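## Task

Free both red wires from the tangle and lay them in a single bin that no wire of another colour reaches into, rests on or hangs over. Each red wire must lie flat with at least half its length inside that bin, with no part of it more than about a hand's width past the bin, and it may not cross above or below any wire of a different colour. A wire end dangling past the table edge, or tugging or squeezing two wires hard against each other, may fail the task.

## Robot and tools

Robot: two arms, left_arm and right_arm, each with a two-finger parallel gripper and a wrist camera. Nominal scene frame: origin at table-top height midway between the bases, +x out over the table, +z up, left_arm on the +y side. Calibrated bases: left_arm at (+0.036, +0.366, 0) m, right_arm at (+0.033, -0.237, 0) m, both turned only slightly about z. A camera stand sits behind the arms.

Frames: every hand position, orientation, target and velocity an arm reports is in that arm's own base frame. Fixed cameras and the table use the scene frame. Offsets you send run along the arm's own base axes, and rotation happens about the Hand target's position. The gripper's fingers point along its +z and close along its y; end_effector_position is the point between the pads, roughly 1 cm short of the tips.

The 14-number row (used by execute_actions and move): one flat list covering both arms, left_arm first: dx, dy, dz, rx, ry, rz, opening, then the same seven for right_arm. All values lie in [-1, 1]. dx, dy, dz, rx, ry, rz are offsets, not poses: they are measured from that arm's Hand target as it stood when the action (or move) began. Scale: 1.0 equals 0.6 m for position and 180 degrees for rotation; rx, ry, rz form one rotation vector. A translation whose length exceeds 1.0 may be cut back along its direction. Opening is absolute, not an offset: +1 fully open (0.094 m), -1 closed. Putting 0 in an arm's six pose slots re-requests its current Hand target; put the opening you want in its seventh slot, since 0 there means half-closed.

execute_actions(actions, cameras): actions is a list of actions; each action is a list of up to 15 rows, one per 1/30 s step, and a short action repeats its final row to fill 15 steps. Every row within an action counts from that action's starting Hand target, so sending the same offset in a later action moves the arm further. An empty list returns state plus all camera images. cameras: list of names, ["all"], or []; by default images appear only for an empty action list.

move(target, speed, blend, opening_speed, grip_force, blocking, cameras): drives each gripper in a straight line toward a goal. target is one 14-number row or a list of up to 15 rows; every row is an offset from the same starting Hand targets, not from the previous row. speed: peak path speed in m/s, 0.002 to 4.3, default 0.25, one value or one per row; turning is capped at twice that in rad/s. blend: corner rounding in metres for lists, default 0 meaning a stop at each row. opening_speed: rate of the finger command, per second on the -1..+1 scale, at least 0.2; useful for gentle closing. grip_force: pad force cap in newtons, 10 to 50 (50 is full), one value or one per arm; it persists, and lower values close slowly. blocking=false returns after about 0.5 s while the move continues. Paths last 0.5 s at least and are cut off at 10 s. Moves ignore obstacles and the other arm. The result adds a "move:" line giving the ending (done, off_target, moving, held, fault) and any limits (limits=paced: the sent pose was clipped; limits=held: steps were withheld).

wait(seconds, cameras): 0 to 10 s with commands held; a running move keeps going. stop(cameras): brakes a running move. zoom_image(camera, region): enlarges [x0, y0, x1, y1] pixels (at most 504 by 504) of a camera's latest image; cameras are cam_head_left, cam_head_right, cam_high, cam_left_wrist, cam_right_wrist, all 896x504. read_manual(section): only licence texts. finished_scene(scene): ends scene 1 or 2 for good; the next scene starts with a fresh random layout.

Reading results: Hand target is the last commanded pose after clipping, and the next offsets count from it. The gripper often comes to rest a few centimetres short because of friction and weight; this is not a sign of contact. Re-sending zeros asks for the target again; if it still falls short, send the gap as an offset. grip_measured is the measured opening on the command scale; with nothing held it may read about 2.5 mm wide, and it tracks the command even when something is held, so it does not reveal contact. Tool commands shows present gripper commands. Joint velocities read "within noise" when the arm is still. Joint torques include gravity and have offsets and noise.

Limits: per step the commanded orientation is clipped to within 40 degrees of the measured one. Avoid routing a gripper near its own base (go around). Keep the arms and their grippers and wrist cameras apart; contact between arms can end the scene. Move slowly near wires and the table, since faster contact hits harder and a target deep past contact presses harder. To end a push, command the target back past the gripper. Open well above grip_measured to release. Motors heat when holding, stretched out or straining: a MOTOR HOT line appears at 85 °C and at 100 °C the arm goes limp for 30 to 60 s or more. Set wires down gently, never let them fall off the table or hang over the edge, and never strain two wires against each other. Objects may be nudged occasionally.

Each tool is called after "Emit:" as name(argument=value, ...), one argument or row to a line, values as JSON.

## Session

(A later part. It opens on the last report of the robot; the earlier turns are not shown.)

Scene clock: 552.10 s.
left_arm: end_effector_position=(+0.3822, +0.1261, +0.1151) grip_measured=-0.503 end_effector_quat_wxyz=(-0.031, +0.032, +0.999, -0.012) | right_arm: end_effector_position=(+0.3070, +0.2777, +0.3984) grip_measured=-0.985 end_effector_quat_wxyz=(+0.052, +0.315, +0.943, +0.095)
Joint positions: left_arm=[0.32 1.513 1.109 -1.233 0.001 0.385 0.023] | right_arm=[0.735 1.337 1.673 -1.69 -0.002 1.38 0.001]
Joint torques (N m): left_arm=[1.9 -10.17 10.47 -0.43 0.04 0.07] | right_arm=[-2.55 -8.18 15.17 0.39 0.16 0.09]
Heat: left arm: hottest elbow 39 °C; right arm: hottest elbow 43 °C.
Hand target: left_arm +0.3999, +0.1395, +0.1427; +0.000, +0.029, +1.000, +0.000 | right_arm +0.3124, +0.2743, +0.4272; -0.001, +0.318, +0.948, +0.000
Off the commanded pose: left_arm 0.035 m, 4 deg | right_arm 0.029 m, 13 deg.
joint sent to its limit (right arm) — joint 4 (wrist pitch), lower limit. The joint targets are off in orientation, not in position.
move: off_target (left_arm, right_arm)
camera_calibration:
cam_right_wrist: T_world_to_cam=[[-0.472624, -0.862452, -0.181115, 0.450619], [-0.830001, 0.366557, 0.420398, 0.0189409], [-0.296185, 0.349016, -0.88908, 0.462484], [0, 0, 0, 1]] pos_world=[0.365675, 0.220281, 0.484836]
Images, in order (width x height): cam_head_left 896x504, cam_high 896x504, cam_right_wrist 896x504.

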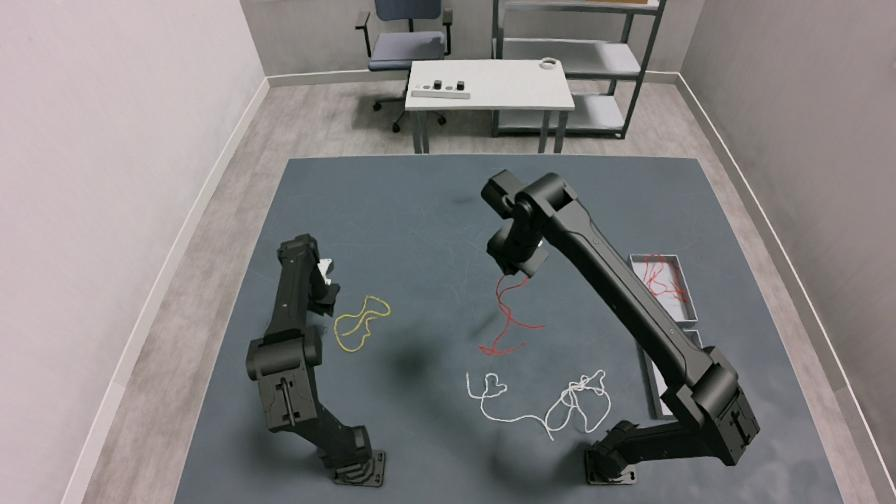

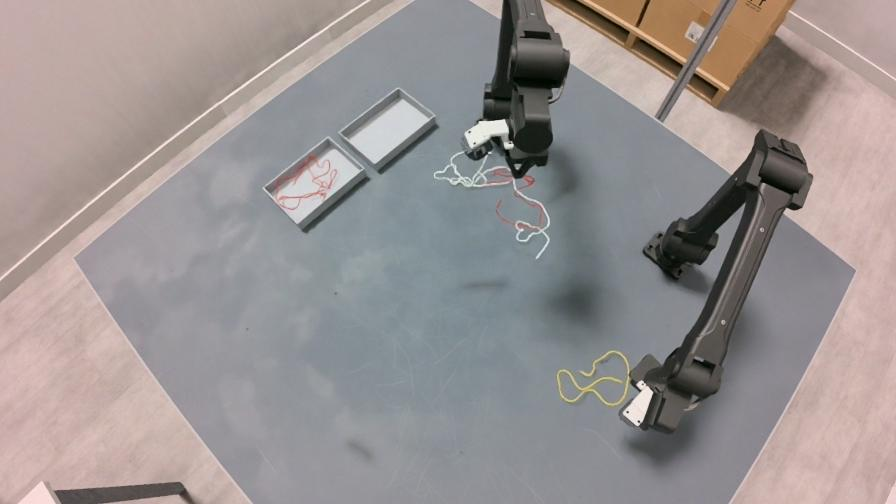

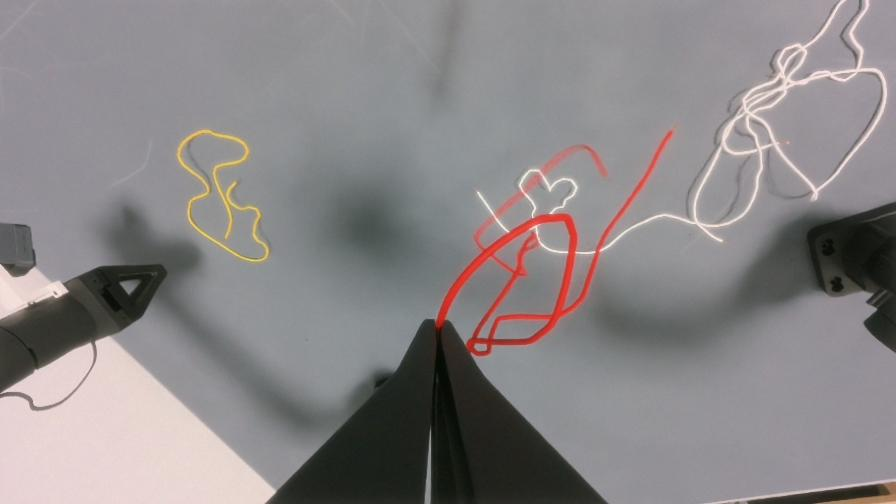

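Emit:
move(
  target=[
    [0,0,0,0,0,0,-0.5, 0.317,-0.29,0.02,-0.1,-0.133,0, -1],
    [0,0, 0.0, 0,0,0, -0.5, 0.379,-0.882,-0.05,-0.1,-0.133,0, -1],
  ],
  speed=0.15,
  blend=0.1,
  cameras=["cam_head_left","cam_right_wrist","cam_high"],
)

Emit:
zoom_image(
  camera="cam_head_left",
  region=[580, 130, 800, 350],
)

Emit:
zoom_image(
  camera="cam_high",
  region=[200, 60, 420, 260],
)

Scene clock: 565.77 s.
left_arm: end_effector_position=(+0.3822, +0.1261, +0.1151) grip_measured=-0.503 end_effector_quat_wxyz=(-0.031, +0.032, +0.999, -0.012) | right_arm: end_effector_position=(+0.5276, -0.2455, +0.3684) grip_measured=-0.985 end_effector_quat_wxyz=(+0.210, +0.309, +0.924, -0.079)
Joint positions: left_arm=[0.32 1.513 1.109 -1.233 0.001 0.385 0.023] | right_arm=[-0.398 1.611 1.838 -1.361 0.124 0.221 0.001]
Joint torques (N m): left_arm=[2.08 -10.23 10.43 -0.43 0.03 0.07] | right_arm=[-2.02 -11.28 16.43 2 0.03 0.07]
Heat: left arm: hottest elbow 40 °C; right arm: hottest elbow 45 °C.
Hand target: left_arm +0.3999, +0.1395, +0.1427; +0.000, +0.029, +1.000, +0.000 | right_arm +0.5397, -0.2548, +0.3971; +0.244, +0.307, +0.916, -0.082
Off the commanded pose: left_arm 0.035 m, 4 deg | right_arm 0.033 m, 4 deg.
move: off_target (left_arm, right_arm)
camera_calibration:
cam_right_wrist: T_world_to_cam=[[-0.508099, -0.855765, 0.0974818, 0.0158818], [-0.855085, 0.514763, 0.0620422, 0.588033], [-0.103274, -0.0518316, -0.993302, 0.522041], [0, 0, 0, 1]] pos_world=[0.564801, -0.262048, 0.480513]
Images, in order (width x height): cam_head_left 896x504, cam_high 896x504, cam_right_wrist 896x504.

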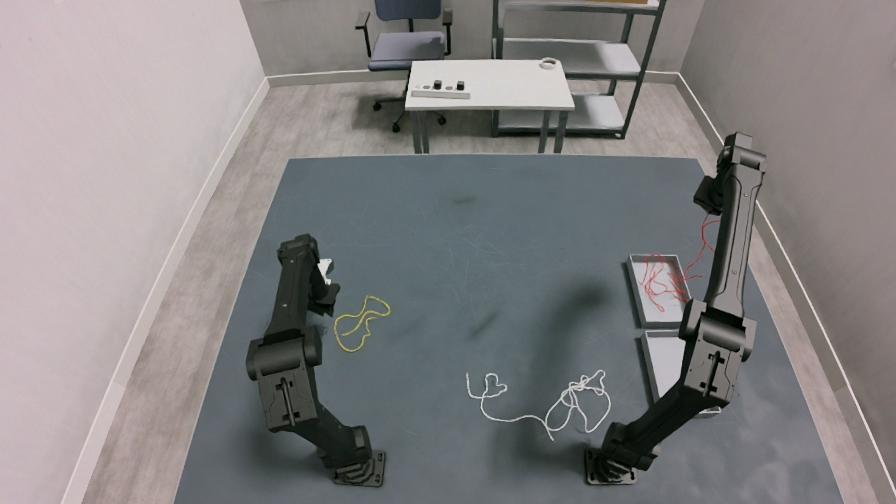

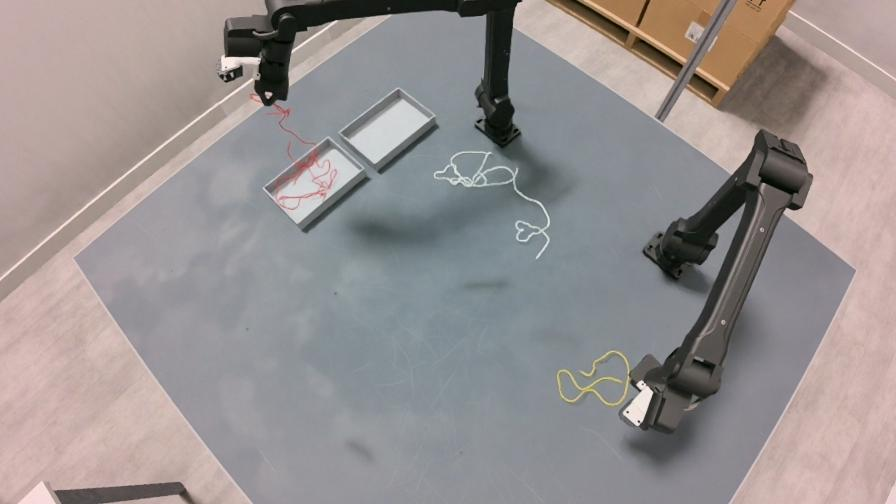

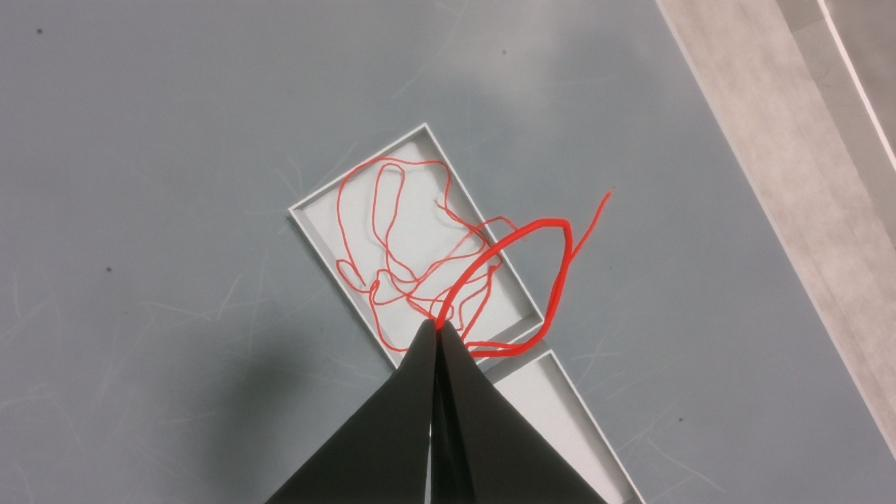

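Scaled by 2.291 from the camera's 896x504 image, which has a finer 1280x720 frame.

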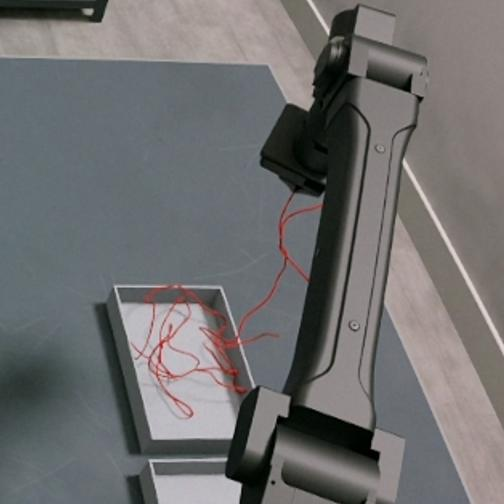

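Scaled by 2.291 from the camera's 896x504 image, which has a finer 1280x720 frame.

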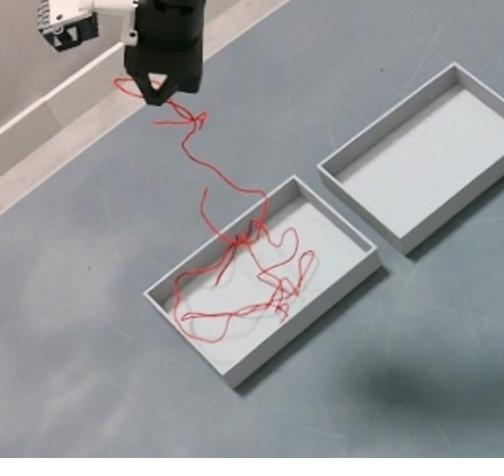

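Emit:
move(
  target=[0,0, 0.0, 0,0,0, -0.5, -0.05,0.05,-0.053,-0.0092,0.18,0.434, -1],
  speed=0.1,
  cameras=["cam_head_left","cam_right_wrist","cam_high"],
)

Emit:
zoom_image(
  camera="cam_head_left",
  region=[580, 130, 800, 350],
)

Emit:
zoom_image(
  camera="cam_high",
  region=[200, 60, 420, 260],
)

Scene clock: 583.53 s.
left_arm: end_effector_position=(+0.3822, +0.1261, +0.1151) grip_measured=-0.503 end_effector_quat_wxyz=(-0.031, +0.032, +0.999, -0.012) | right_arm: end_effector_position=(+0.5127, -0.2320, +0.3571) grip_measured=-0.985 end_effector_quat_wxyz=(+0.062, -0.355, +0.931, -0.060)
Joint positions: left_arm=[0.32 1.513 1.109 -1.233 0.001 0.385 0.023] | right_arm=[-0.425 1.745 2.036 -1.69 -0.003 -1.154 0.001]
Joint torques (N m): left_arm=[1.49 -10.17 10.33 -0.47 0.05 0.06] | right_arm=[-0.85 -13.57 9.95 0.34 0.09 0.1]
Motor temperatures (°C): left_arm=[25 29 40 24 26 24 27] | right_arm=[28 29 46 26 27 23 27]
Heat: left arm: hottest elbow 40 °C; right arm: hottest elbow 46 °C.
Hand target: left_arm +0.3999, +0.1395, +0.1427; +0.000, +0.029, +1.000, +0.000 | right_arm +0.5098, -0.2248, +0.3653; +0.000, -0.366, +0.930, +0.000
Off the commanded pose: left_arm 0.035 m, 4 deg | right_arm 0.011 m, 10 deg.
joint sent to its limit (right arm) — joint 4 (wrist pitch), lower limit. The joint targets are off in orientation, not in position.
move: off_target (left_arm, right_arm)
camera_calibration:
cam_right_wrist: T_world_to_cam=[[0.745428, -0.639775, 0.18715, -0.603553], [-0.646814, -0.626347, 0.435111, 0.0643192], [-0.161152, -0.445395, -0.880712, 0.408147], [0, 0, 0, 1]] pos_world=[0.557281, -0.164066, 0.444429]
Images, in order (width x height): cam_head_left 896x504, cam_high 896x504, cam_right_wrist 896x504.

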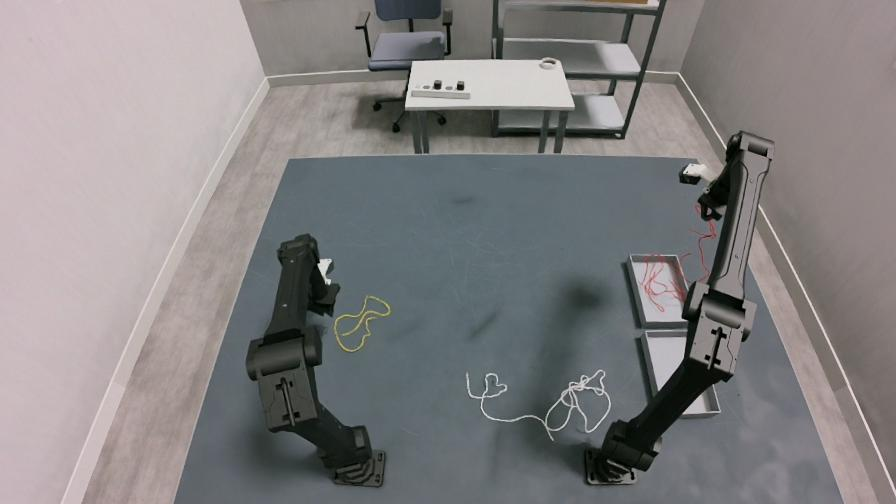

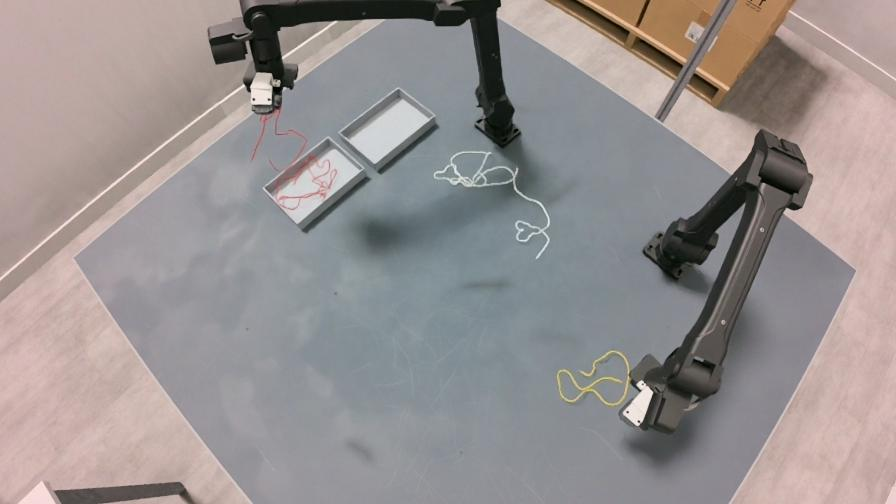

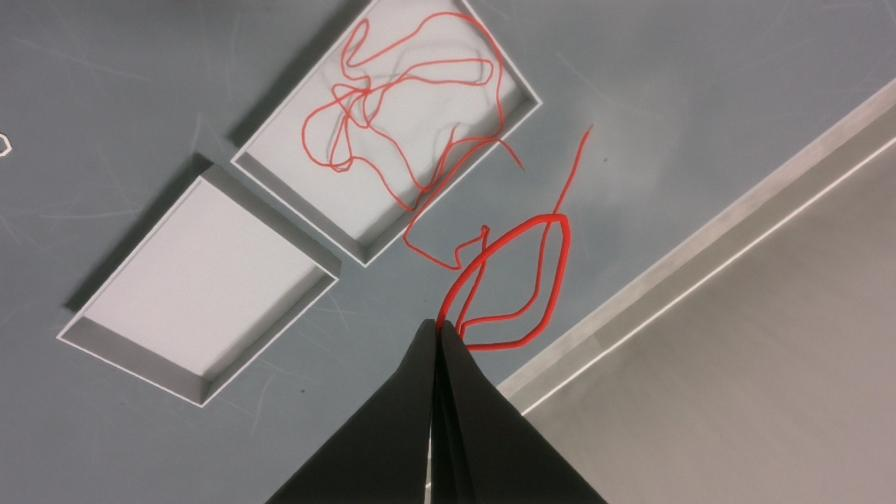

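Scaled by 2.291 from the camera's 896x504 image, which has a finer 1280x720 frame.

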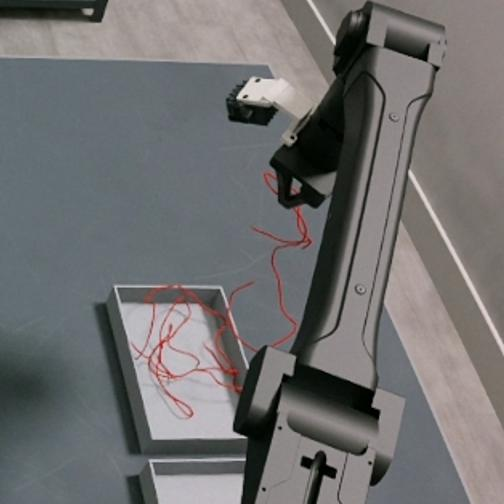

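Scaled by 2.291 from the camera's 896x504 image, which has a finer 1280x720 frame.

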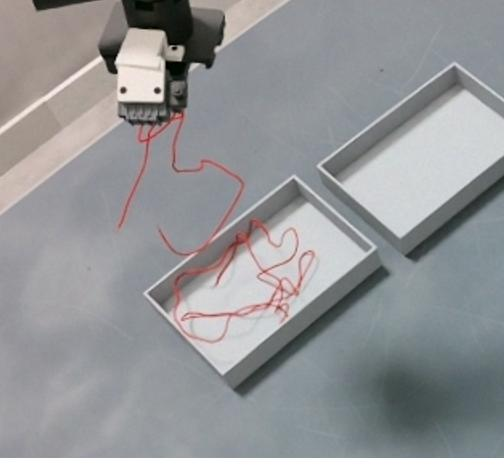

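Emit:
move(
  target=[0,0, 0.0, 0,0,0, -0.5, -0.033,0.067,-0.2,0,0,0, -1],
  speed=0.08,
  cameras=["cam_head_left","cam_right_wrist","cam_high"],
)

Emit:
zoom_image(
  camera="cam_head_left",
  region=[580, 130, 800, 350],
)

Emit:
zoom_image(
  camera="cam_high",
  region=[200, 60, 420, 260],
)

Scene clock: 600.43 s.
left_arm: end_effector_position=(+0.3822, +0.1261, +0.1151) grip_measured=-0.503 end_effector_quat_wxyz=(-0.031, +0.032, +0.999, -0.012) | right_arm: end_effector_position=(+0.4868, -0.1906, +0.2331) grip_measured=-0.985 end_effector_quat_wxyz=(-0.013, -0.365, +0.931, +0.013)
Joint positions: left_arm=[0.32 1.513 1.109 -1.233 0.001 0.385 0.023] | right_arm=[-0.373 1.734 1.702 -1.576 -0.001 -1.12 0.001]
Joint torques (N m): left_arm=[1.79 -10.75 10.41 -0.44 0.04 0.06] | right_arm=[-0.79 -14.39 9.91 0.73 0.02 0.25]
Heat: left arm: hottest elbow 40 °C; right arm: hottest elbow 45 °C.
Hand target: left_arm +0.3999, +0.1395, +0.1427; +0.000, +0.029, +1.000, +0.000 | right_arm +0.4899, -0.1847, +0.2453; +0.000, -0.366, +0.930, +0.000
Off the commanded pose: left_arm 0.035 m, 4 deg | right_arm 0.014 m, 2 deg.
move: off_target (left_arm, right_arm)
camera_calibration:
cam_right_wrist: T_world_to_cam=[[0.77407, -0.632978, -0.0124508, -0.50071], [-0.544425, -0.675559, 0.497213, 0.0537803], [-0.323136, -0.378099, -0.867539, 0.401794], [0, 0, 0, 1]] pos_world=[0.546698, -0.128689, 0.315598]
Images, in order (width x height): cam_head_left 896x504, cam_high 896x504, cam_right_wrist 896x504.

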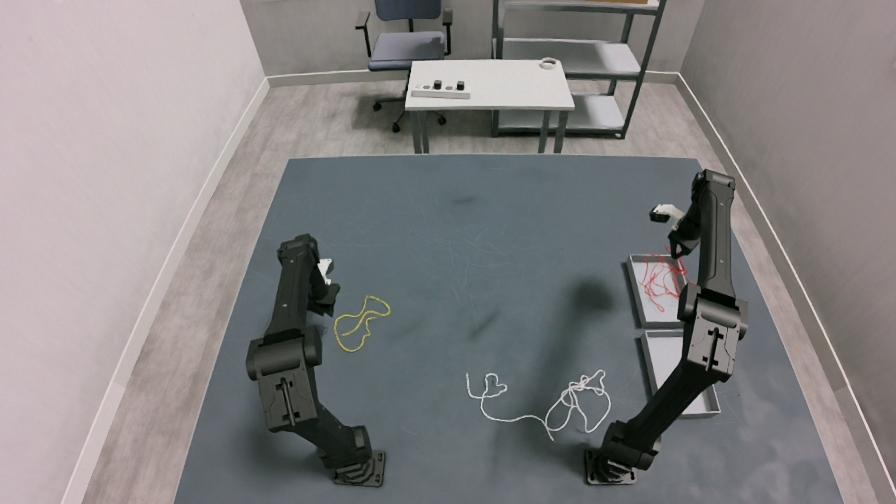

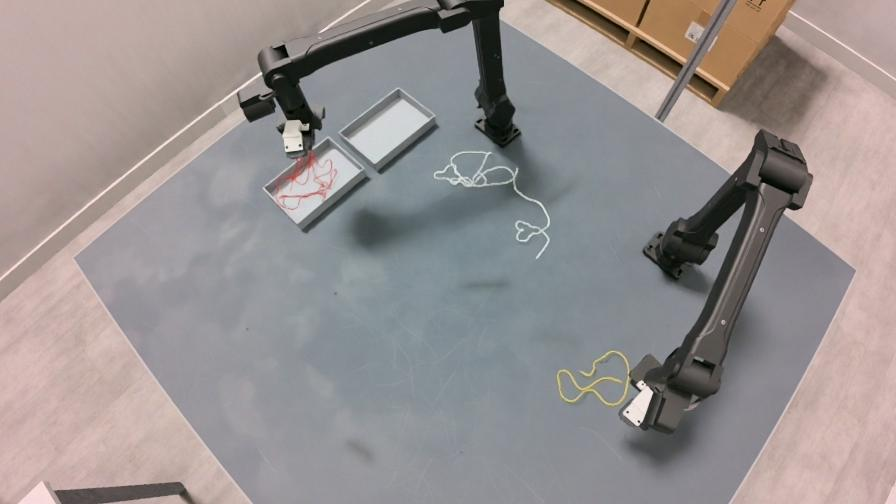

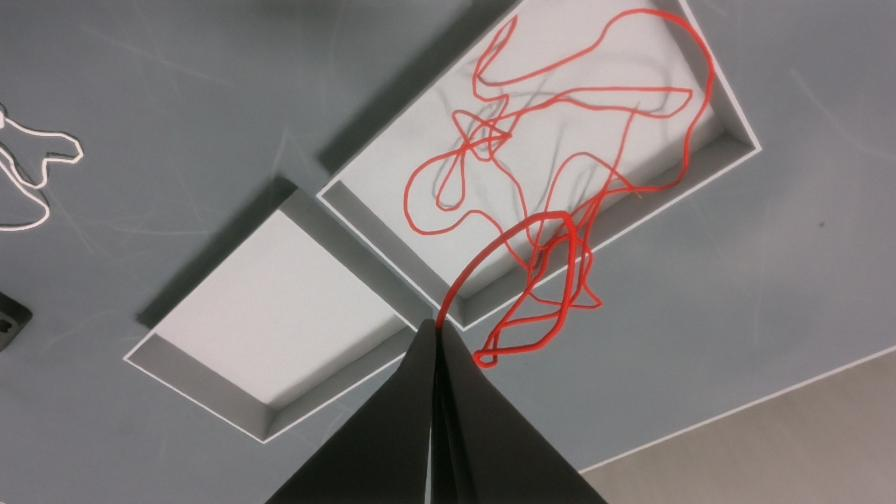

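Scaled by 2.291 from the camera's 896x504 image, which has a finer 1280x720 frame.

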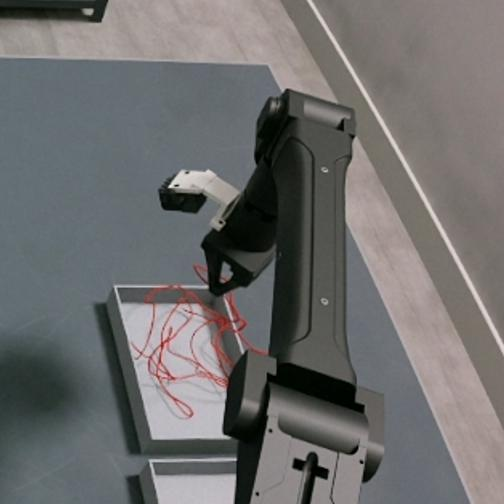

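Scaled by 2.291 from the camera's 896x504 image, which has a finer 1280x720 frame.

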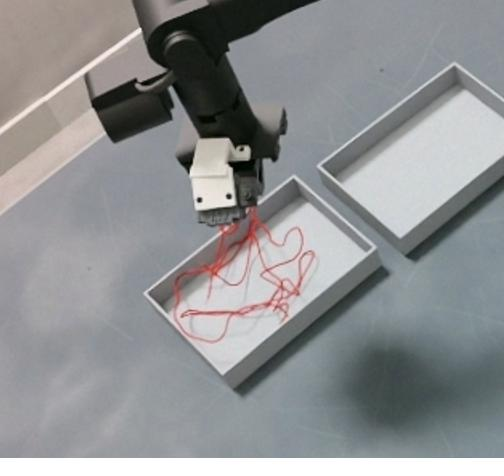

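Emit:
move(
  target=[0,0, 0.0, 0,0,0, -0.5, 0.02,-0.01,-0.22,0,0,0, -1],
  speed=0.08,
  cameras=["cam_head_left","cam_right_wrist","cam_high"],
)

Emit:
zoom_image(
  camera="cam_head_left",
  region=[580, 180, 780, 380],
)

Emit:
zoom_image(
  camera="cam_high",
  region=[200, 60, 420, 260],
)

Scene clock: 609.27 s.
left_arm: end_effector_position=(+0.3822, +0.1261, +0.1151) grip_measured=-0.503 end_effector_quat_wxyz=(-0.031, +0.032, +0.999, -0.012) | right_arm: end_effector_position=(+0.4963, -0.1943, +0.1158) grip_measured=-0.985 end_effector_quat_wxyz=(-0.003, -0.365, +0.931, +0.004)
Joint positions: left_arm=[0.32 1.513 1.109 -1.233 0.001 0.385 0.023] | right_arm=[-0.373 1.797 1.476 -1.259 -0.001 -1.12 0.001]
Joint torques (N m): left_arm=[2.2 -10.17 10.4 -0.39 0.06 0.1] | right_arm=[-0.91 -12.34 9.59 0.77 0.05 0.23]
Heat: left arm: hottest elbow 40 °C; right arm: hottest elbow 45 °C.
Hand target: left_arm +0.3999, +0.1395, +0.1427; +0.000, +0.029, +1.000, +0.000 | right_arm +0.5019, -0.1907, +0.1134; +0.000, -0.366, +0.931, +0.000
Off the commanded pose: left_arm 0.035 m, 4 deg | right_arm 0.007 m, 1 deg.
move: off_target (left_arm)
camera_calibration:
cam_right_wrist: T_world_to_cam=[[0.7736, -0.633511, 0.014389, -0.514872], [-0.557869, -0.67011, 0.489626, 0.123412], [-0.300542, -0.386802, -0.871814, 0.289275], [0, 0, 0, 1]] pos_world=[0.554092, -0.131586, 0.199176]
Images, in order (width x height): cam_head_left 896x504, cam_high 896x504, cam_right_wrist 896x504.

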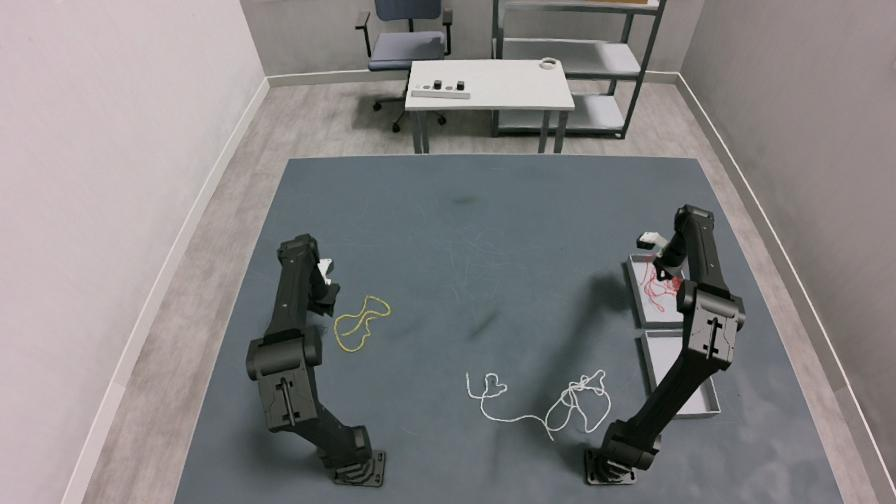

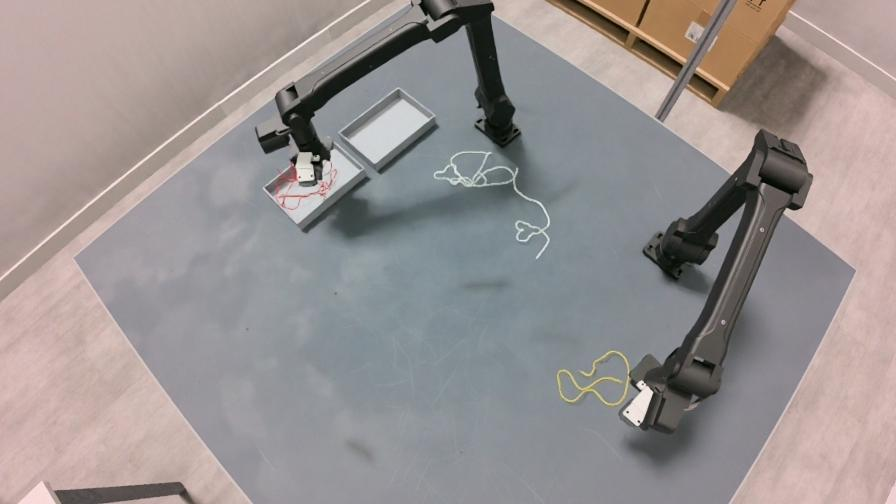

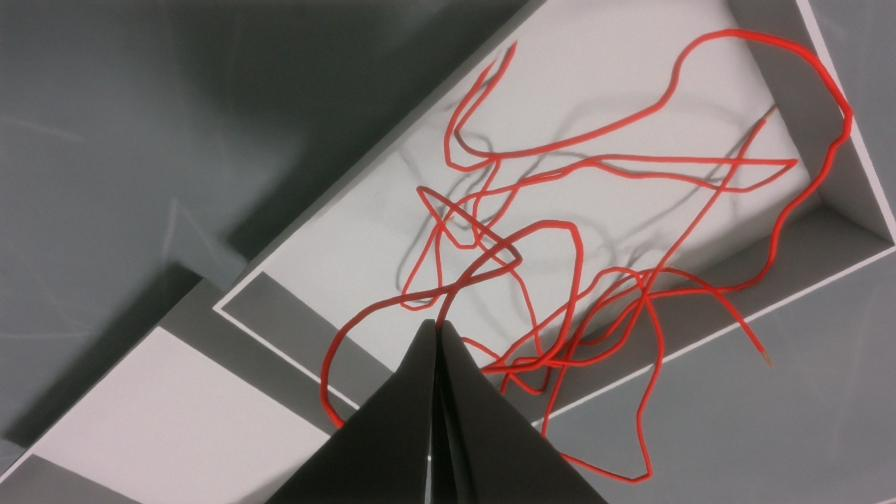

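Scaled by 2.520 from the camera's 896x504 image, which has a finer 1280x720 frame.

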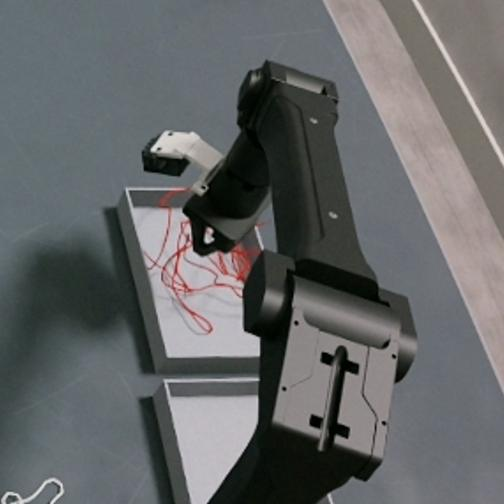

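Scaled by 2.291 from the camera's 896x504 image, which has a finer 1280x720 frame.

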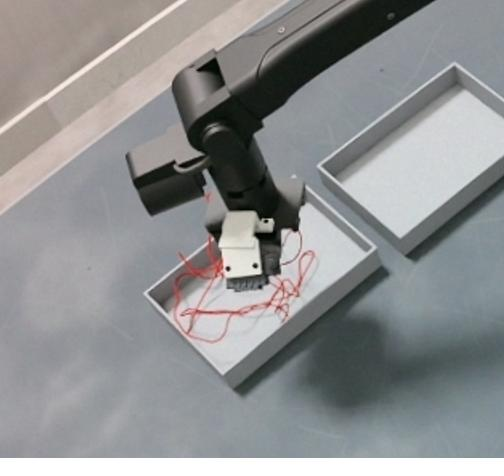

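Emit:
move(
  target=[0,0, 0.0, 0,0,0, -0.5, 0.04,0.005,-0.1,0,0,0, -1],
  speed=0.06,
  cameras=["cam_head_left","cam_right_wrist","cam_high"],
)

Emit:
zoom_image(
  camera="cam_head_left",
  region=[580, 180, 780, 380],
)

Emit:
zoom_image(
  camera="cam_high",
  region=[200, 60, 420, 260],
)

Scene clock: 618.00 s.
left_arm: end_effector_position=(+0.3822, +0.1261, +0.1151) grip_measured=-0.503 end_effector_quat_wxyz=(-0.031, +0.032, +0.999, -0.012) | right_arm: end_effector_position=(+0.5194, -0.1929, +0.0557) grip_measured=-0.985 end_effector_quat_wxyz=(-0.003, -0.365, +0.931, +0.004)
Joint positions: left_arm=[0.32 1.513 1.109 -1.233 0.001 0.385 0.023] | right_arm=[-0.355 1.907 1.469 -1.143 -0.001 -1.102 0.001]
Joint torques (N m): left_arm=[1.96 -10.4 10.52 -0.36 0.04 0.09] | right_arm=[-0.97 -13.57 9.28 0.87 0.03 0.25]
Heat: left arm: hottest elbow 41 °C; right arm: hottest elbow 44 °C.
Hand target: left_arm +0.3999, +0.1395, +0.1427; +0.000, +0.029, +1.000, +0.000 | right_arm +0.5260, -0.1876, +0.0534; +0.000, -0.366, +0.930, +0.000
Off the commanded pose: left_arm 0.035 m, 4 deg | right_arm 0.009 m, 1 deg.
move: off_target (left_arm)
camera_calibration:
cam_right_wrist: T_world_to_cam=[[0.773604, -0.633529, 0.0133459, -0.530927], [-0.557313, -0.670213, 0.490119, 0.166365], [-0.30156, -0.386596, -0.871553, 0.244885], [0, 0, 0, 1]] pos_world=[0.577292, -0.130186, 0.138977]
Images, in order (width x height): cam_head_left 896x504, cam_high 896x504, cam_right_wrist 896x504.

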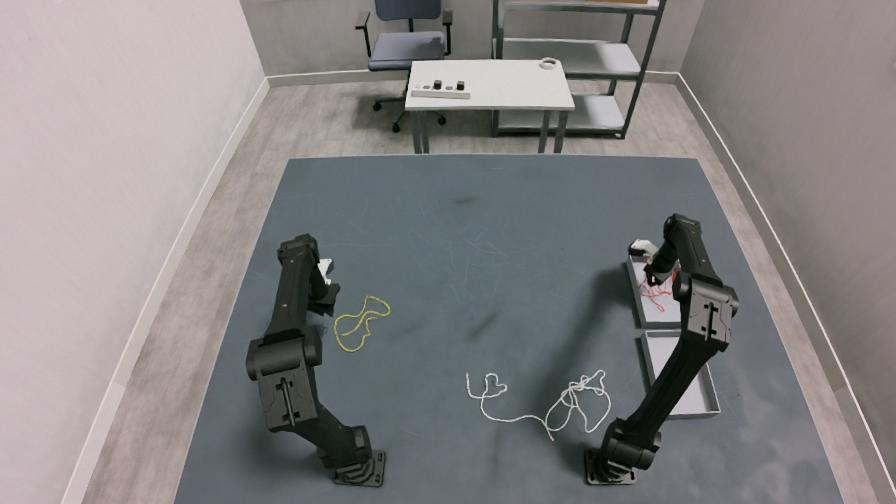

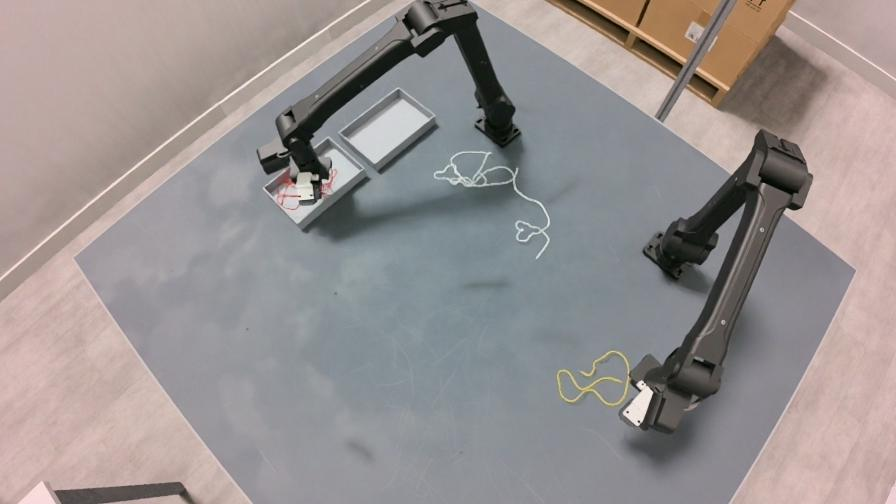

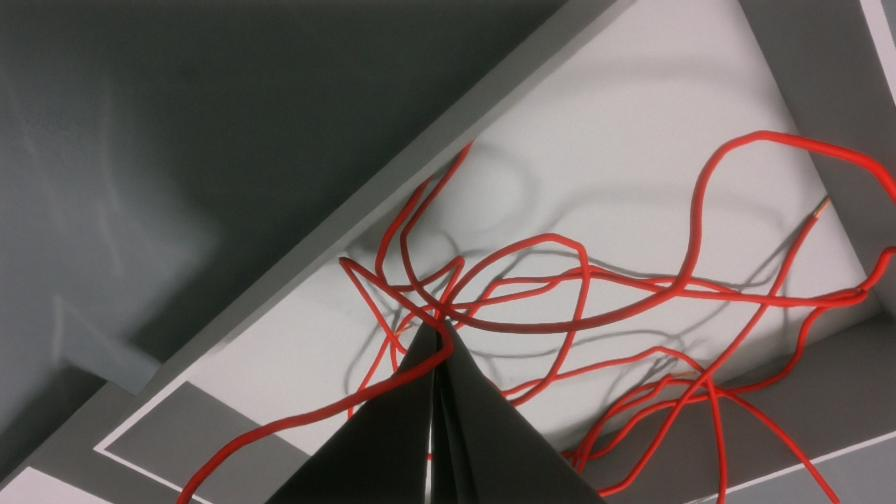

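Scaled by 2.520 from the camera's 896x504 image, which has a finer 1280x720 frame.

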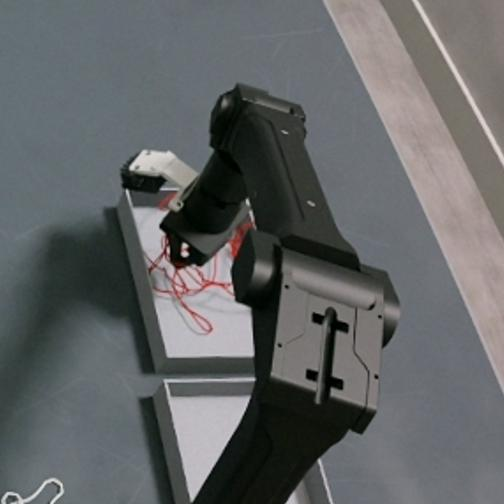

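Scaled by 2.291 from the camera's 896x504 image, which has a finer 1280x720 frame.

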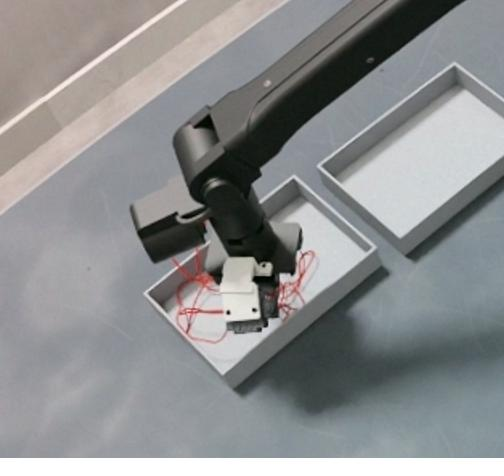

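Emit:
move(
  target=[0,0, 0.0, 0,0,0, -0.5, 0.0,0.0,-0.022,0,0,0, -1],
  speed=0.04,
)

Emit:
move(
  target=[0,0, 0.0, 0,0,0, -0.5, 0.0,0.0,0.0,0,0,0, -0.6],
  opening_speed=0.3,
  cameras=["cam_head_left","cam_right_wrist"],
)

Scene clock: 623.67 s.
left_arm: end_effector_position=(+0.3822, +0.1261, +0.1151) grip_measured=-0.503 end_effector_quat_wxyz=(-0.031, +0.032, +0.999, -0.012) | right_arm: end_effector_position=(+0.5206, -0.1934, +0.0441) grip_measured=-0.985 end_effector_quat_wxyz=(-0.002, -0.365, +0.931, +0.003)
Joint positions: left_arm=[0.32 1.513 1.109 -1.233 0.001 0.385 0.023] | right_arm=[-0.355 1.92 1.457 -1.113 -0.001 -1.102 0.001]
Joint torques (N m): left_arm=[1.61 -10.11 10.58 -0.39 0.04 0.13] | right_arm=[-0.62 -13.39 8.98 0.96 0.05 0.25]
Heat: left arm: hottest elbow 41 °C; right arm: hottest elbow 44 °C.
Hand target: left_arm +0.3999, +0.1395, +0.1427; +0.000, +0.029, +1.000, +0.000 | right_arm +0.5260, -0.1876, +0.0402; +0.000, -0.366, +0.930, +0.000
Off the commanded pose: left_arm 0.035 m, 4 deg | right_arm 0.009 m, 0 deg.
move: off_target (left_arm)

Scene clock: 625.30 s.
left_arm: end_effector_position=(+0.3822, +0.1261, +0.1151) grip_measured=-0.503 end_effector_quat_wxyz=(-0.031, +0.032, +0.999, -0.012) | right_arm: end_effector_position=(+0.5206, -0.1934, +0.0441) grip_measured=-0.604 end_effector_quat_wxyz=(-0.002, -0.365, +0.931, +0.003)
Joint positions: left_arm=[0.32 1.513 1.109 -1.233 0.001 0.385 0.023] | right_arm=[-0.355 1.92 1.457 -1.113 -0.001 -1.102 0.019]
Joint torques (N m): left_arm=[2.2 -10.4 10.44 -0.43 0.07 0.09] | right_arm=[-0.56 -13.27 8.94 0.91 0.04 0.26]
Heat: left arm: hottest elbow 41 °C; right arm: hottest elbow 43 °C.
Hand target: left_arm +0.3999, +0.1395, +0.1427; +0.000, +0.029, +1.000, +0.000 | right_arm +0.5260, -0.1876, +0.0402; +0.000, -0.366, +0.930, +0.000
Off the commanded pose: left_arm 0.035 m, 4 deg | right_arm 0.009 m, 0 deg.
move: off_target (left_arm)
camera_calibration:
cam_right_wrist: T_world_to_cam=[[0.773269, -0.633851, 0.0169837, -0.531958], [-0.559373, -0.669306, 0.48901, 0.173582], [-0.298592, -0.387637, -0.872113, 0.233253], [0, 0, 0, 1]] pos_world=[0.578092, -0.130585, 0.127574]
Images, in order (width x height): cam_head_left 896x504, cam_right_wrist 896x504.

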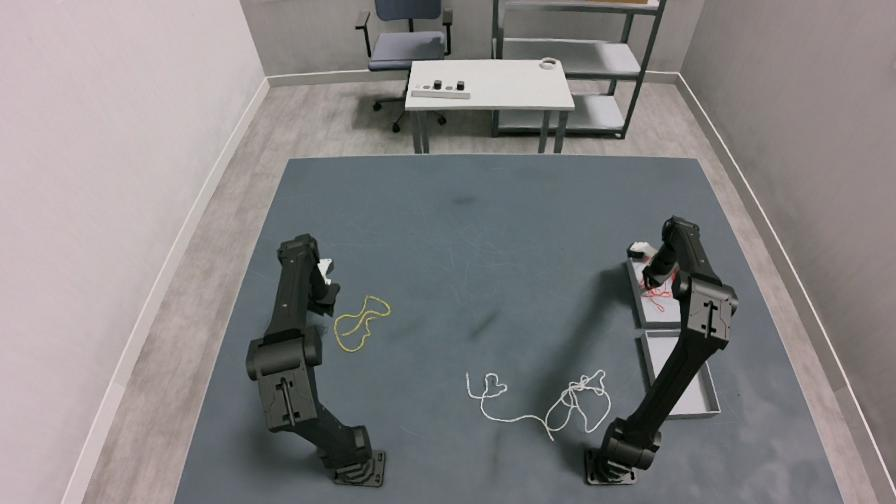

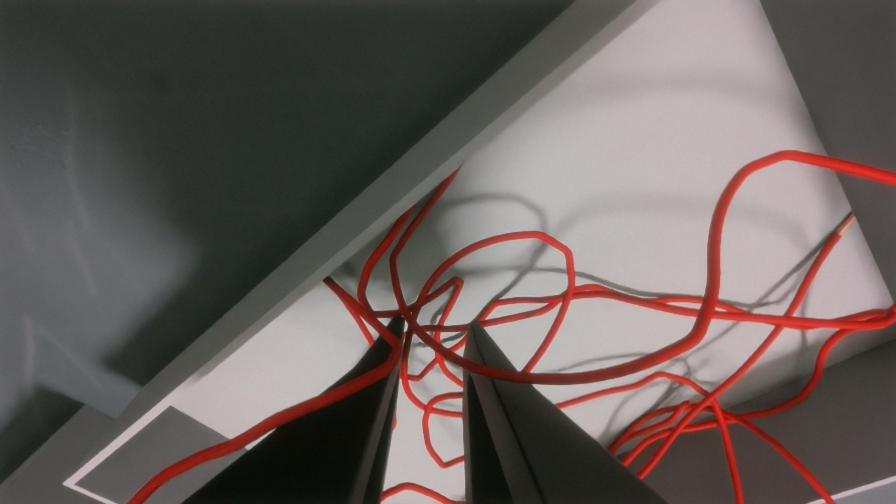

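Emit:
move(
  target=[0,0, 0.0, 0,0,0, -0.5, 0.0,0.0,0.07,0,0,0, -0.6],
  speed=0.04,
  cameras=["cam_head_left","cam_right_wrist"],
)

Scene clock: 630.23 s.
left_arm: end_effector_position=(+0.3822, +0.1261, +0.1151) grip_measured=-0.503 end_effector_quat_wxyz=(-0.031, +0.032, +0.999, -0.012) | right_arm: end_effector_position=(+0.5051, -0.1876, +0.0514) grip_measured=-0.603 end_effector_quat_wxyz=(-0.024, -0.364, +0.931, +0.022)
Joint positions: left_arm=[0.32 1.513 1.109 -1.233 0.001 0.385 0.023] | right_arm=[-0.355 1.908 1.457 -1.184 -0.001 -1.102 0.019]
Joint torques (N m): left_arm=[1.85 -10.58 10.5 -0.32 0.04 0.09] | right_arm=[-0.62 -15.74 13.14 -0.25 0.01 0.24]
Heat: left arm: hottest elbow 41 °C; right arm: hottest elbow 43 °C.
Hand target: left_arm +0.3999, +0.1395, +0.1427; +0.000, +0.029, +1.000, +0.000 | right_arm +0.5260, -0.1876, +0.0821; +0.000, -0.367, +0.930, +0.000
Off the commanded pose: left_arm 0.035 m, 4 deg | right_arm 0.037 m, 4 deg.
move: off_target (left_arm, right_arm)
camera_calibration:
cam_right_wrist: T_world_to_cam=[[0.772736, -0.633599, -0.0378226, -0.513423], [-0.532304, -0.67935, 0.505109, 0.148908], [-0.345732, -0.370183, -0.862226, 0.263795], [0, 0, 0, 1]] pos_world=[0.567208, -0.126491, 0.132817]
Images, in order (width x height): cam_head_left 896x504, cam_right_wrist 896x504.

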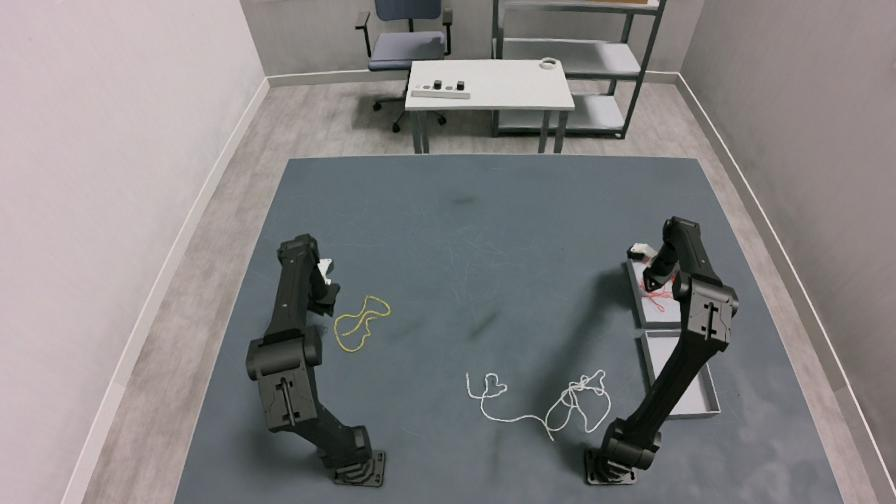

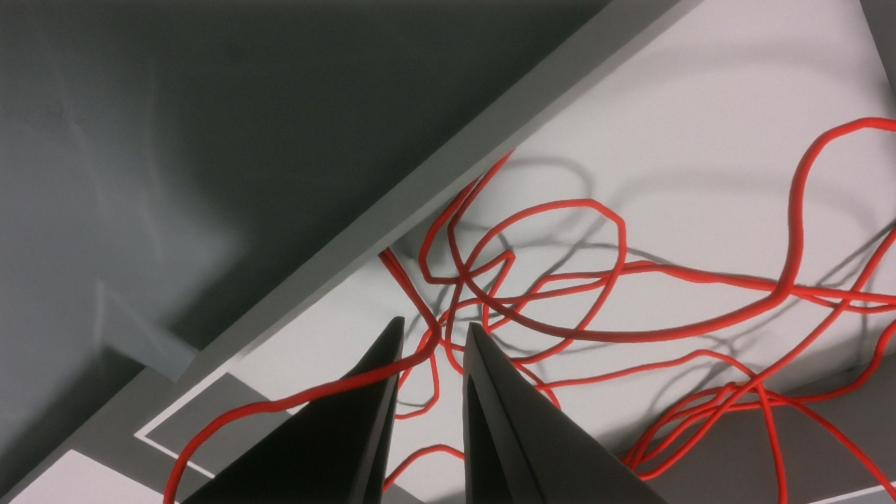

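Emit:
move(
  target=[0,0, 0.0, 0,0,0, -0.5, 0.0,0.0,0.1,0,0,0, -0.6],
  speed=0.05,
  cameras=["cam_head_left","cam_right_wrist"],
)

Scene clock: 637.10 s.
left_arm: end_effector_position=(+0.3822, +0.1261, +0.1151) grip_measured=-0.503 end_effector_quat_wxyz=(-0.031, +0.032, +0.999, -0.012) | right_arm: end_effector_position=(+0.5059, -0.1879, +0.1086) grip_measured=-0.603 end_effector_quat_wxyz=(-0.026, -0.364, +0.931, +0.024)
Joint positions: left_arm=[0.32 1.513 1.109 -1.233 0.001 0.385 0.023] | right_arm=[-0.355 1.857 1.542 -1.326 -0.001 -1.102 0.019]
Joint torques (N m): left_arm=[2.02 -10.05 10.47 -0.44 0.04 0.07] | right_arm=[-0.73 -15.15 14.42 -0.34 0 0.24]
Heat: left arm: hottest elbow 41 °C; right arm: hottest elbow 43 °C.
Hand target: left_arm +0.3999, +0.1395, +0.1427; +0.000, +0.029, +1.000, +0.000 | right_arm +0.5259, -0.1876, +0.1420; -0.001, -0.367, +0.930, +0.000
Off the commanded pose: left_arm 0.035 m, 4 deg | right_arm 0.039 m, 4 deg.
move: off_target (left_arm, right_arm)
camera_calibration:
cam_right_wrist: T_world_to_cam=[[0.772504, -0.633513, -0.0435818, -0.511272], [-0.529422, -0.680433, 0.506679, 0.11829], [-0.350642, -0.368338, -0.861033, 0.316061], [0, 0, 0, 1]] pos_world=[0.56841, -0.126992, 0.189921]
Images, in order (width x height): cam_head_left 896x504, cam_right_wrist 896x504.

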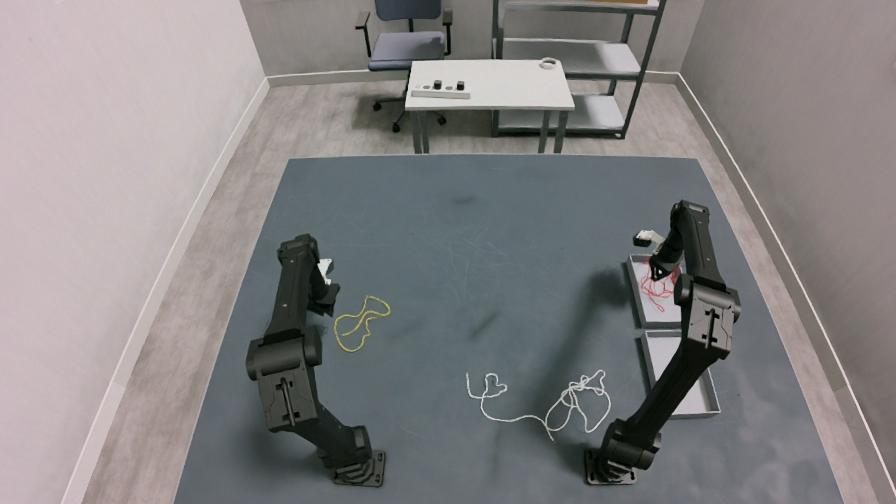

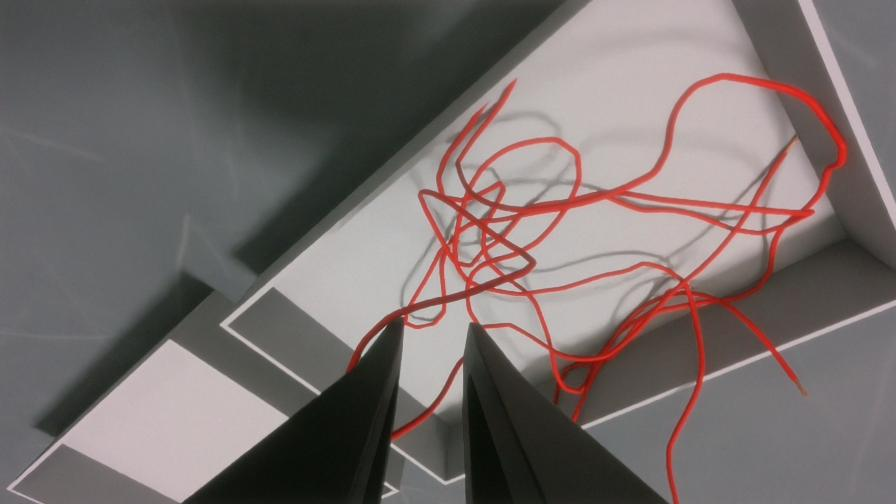

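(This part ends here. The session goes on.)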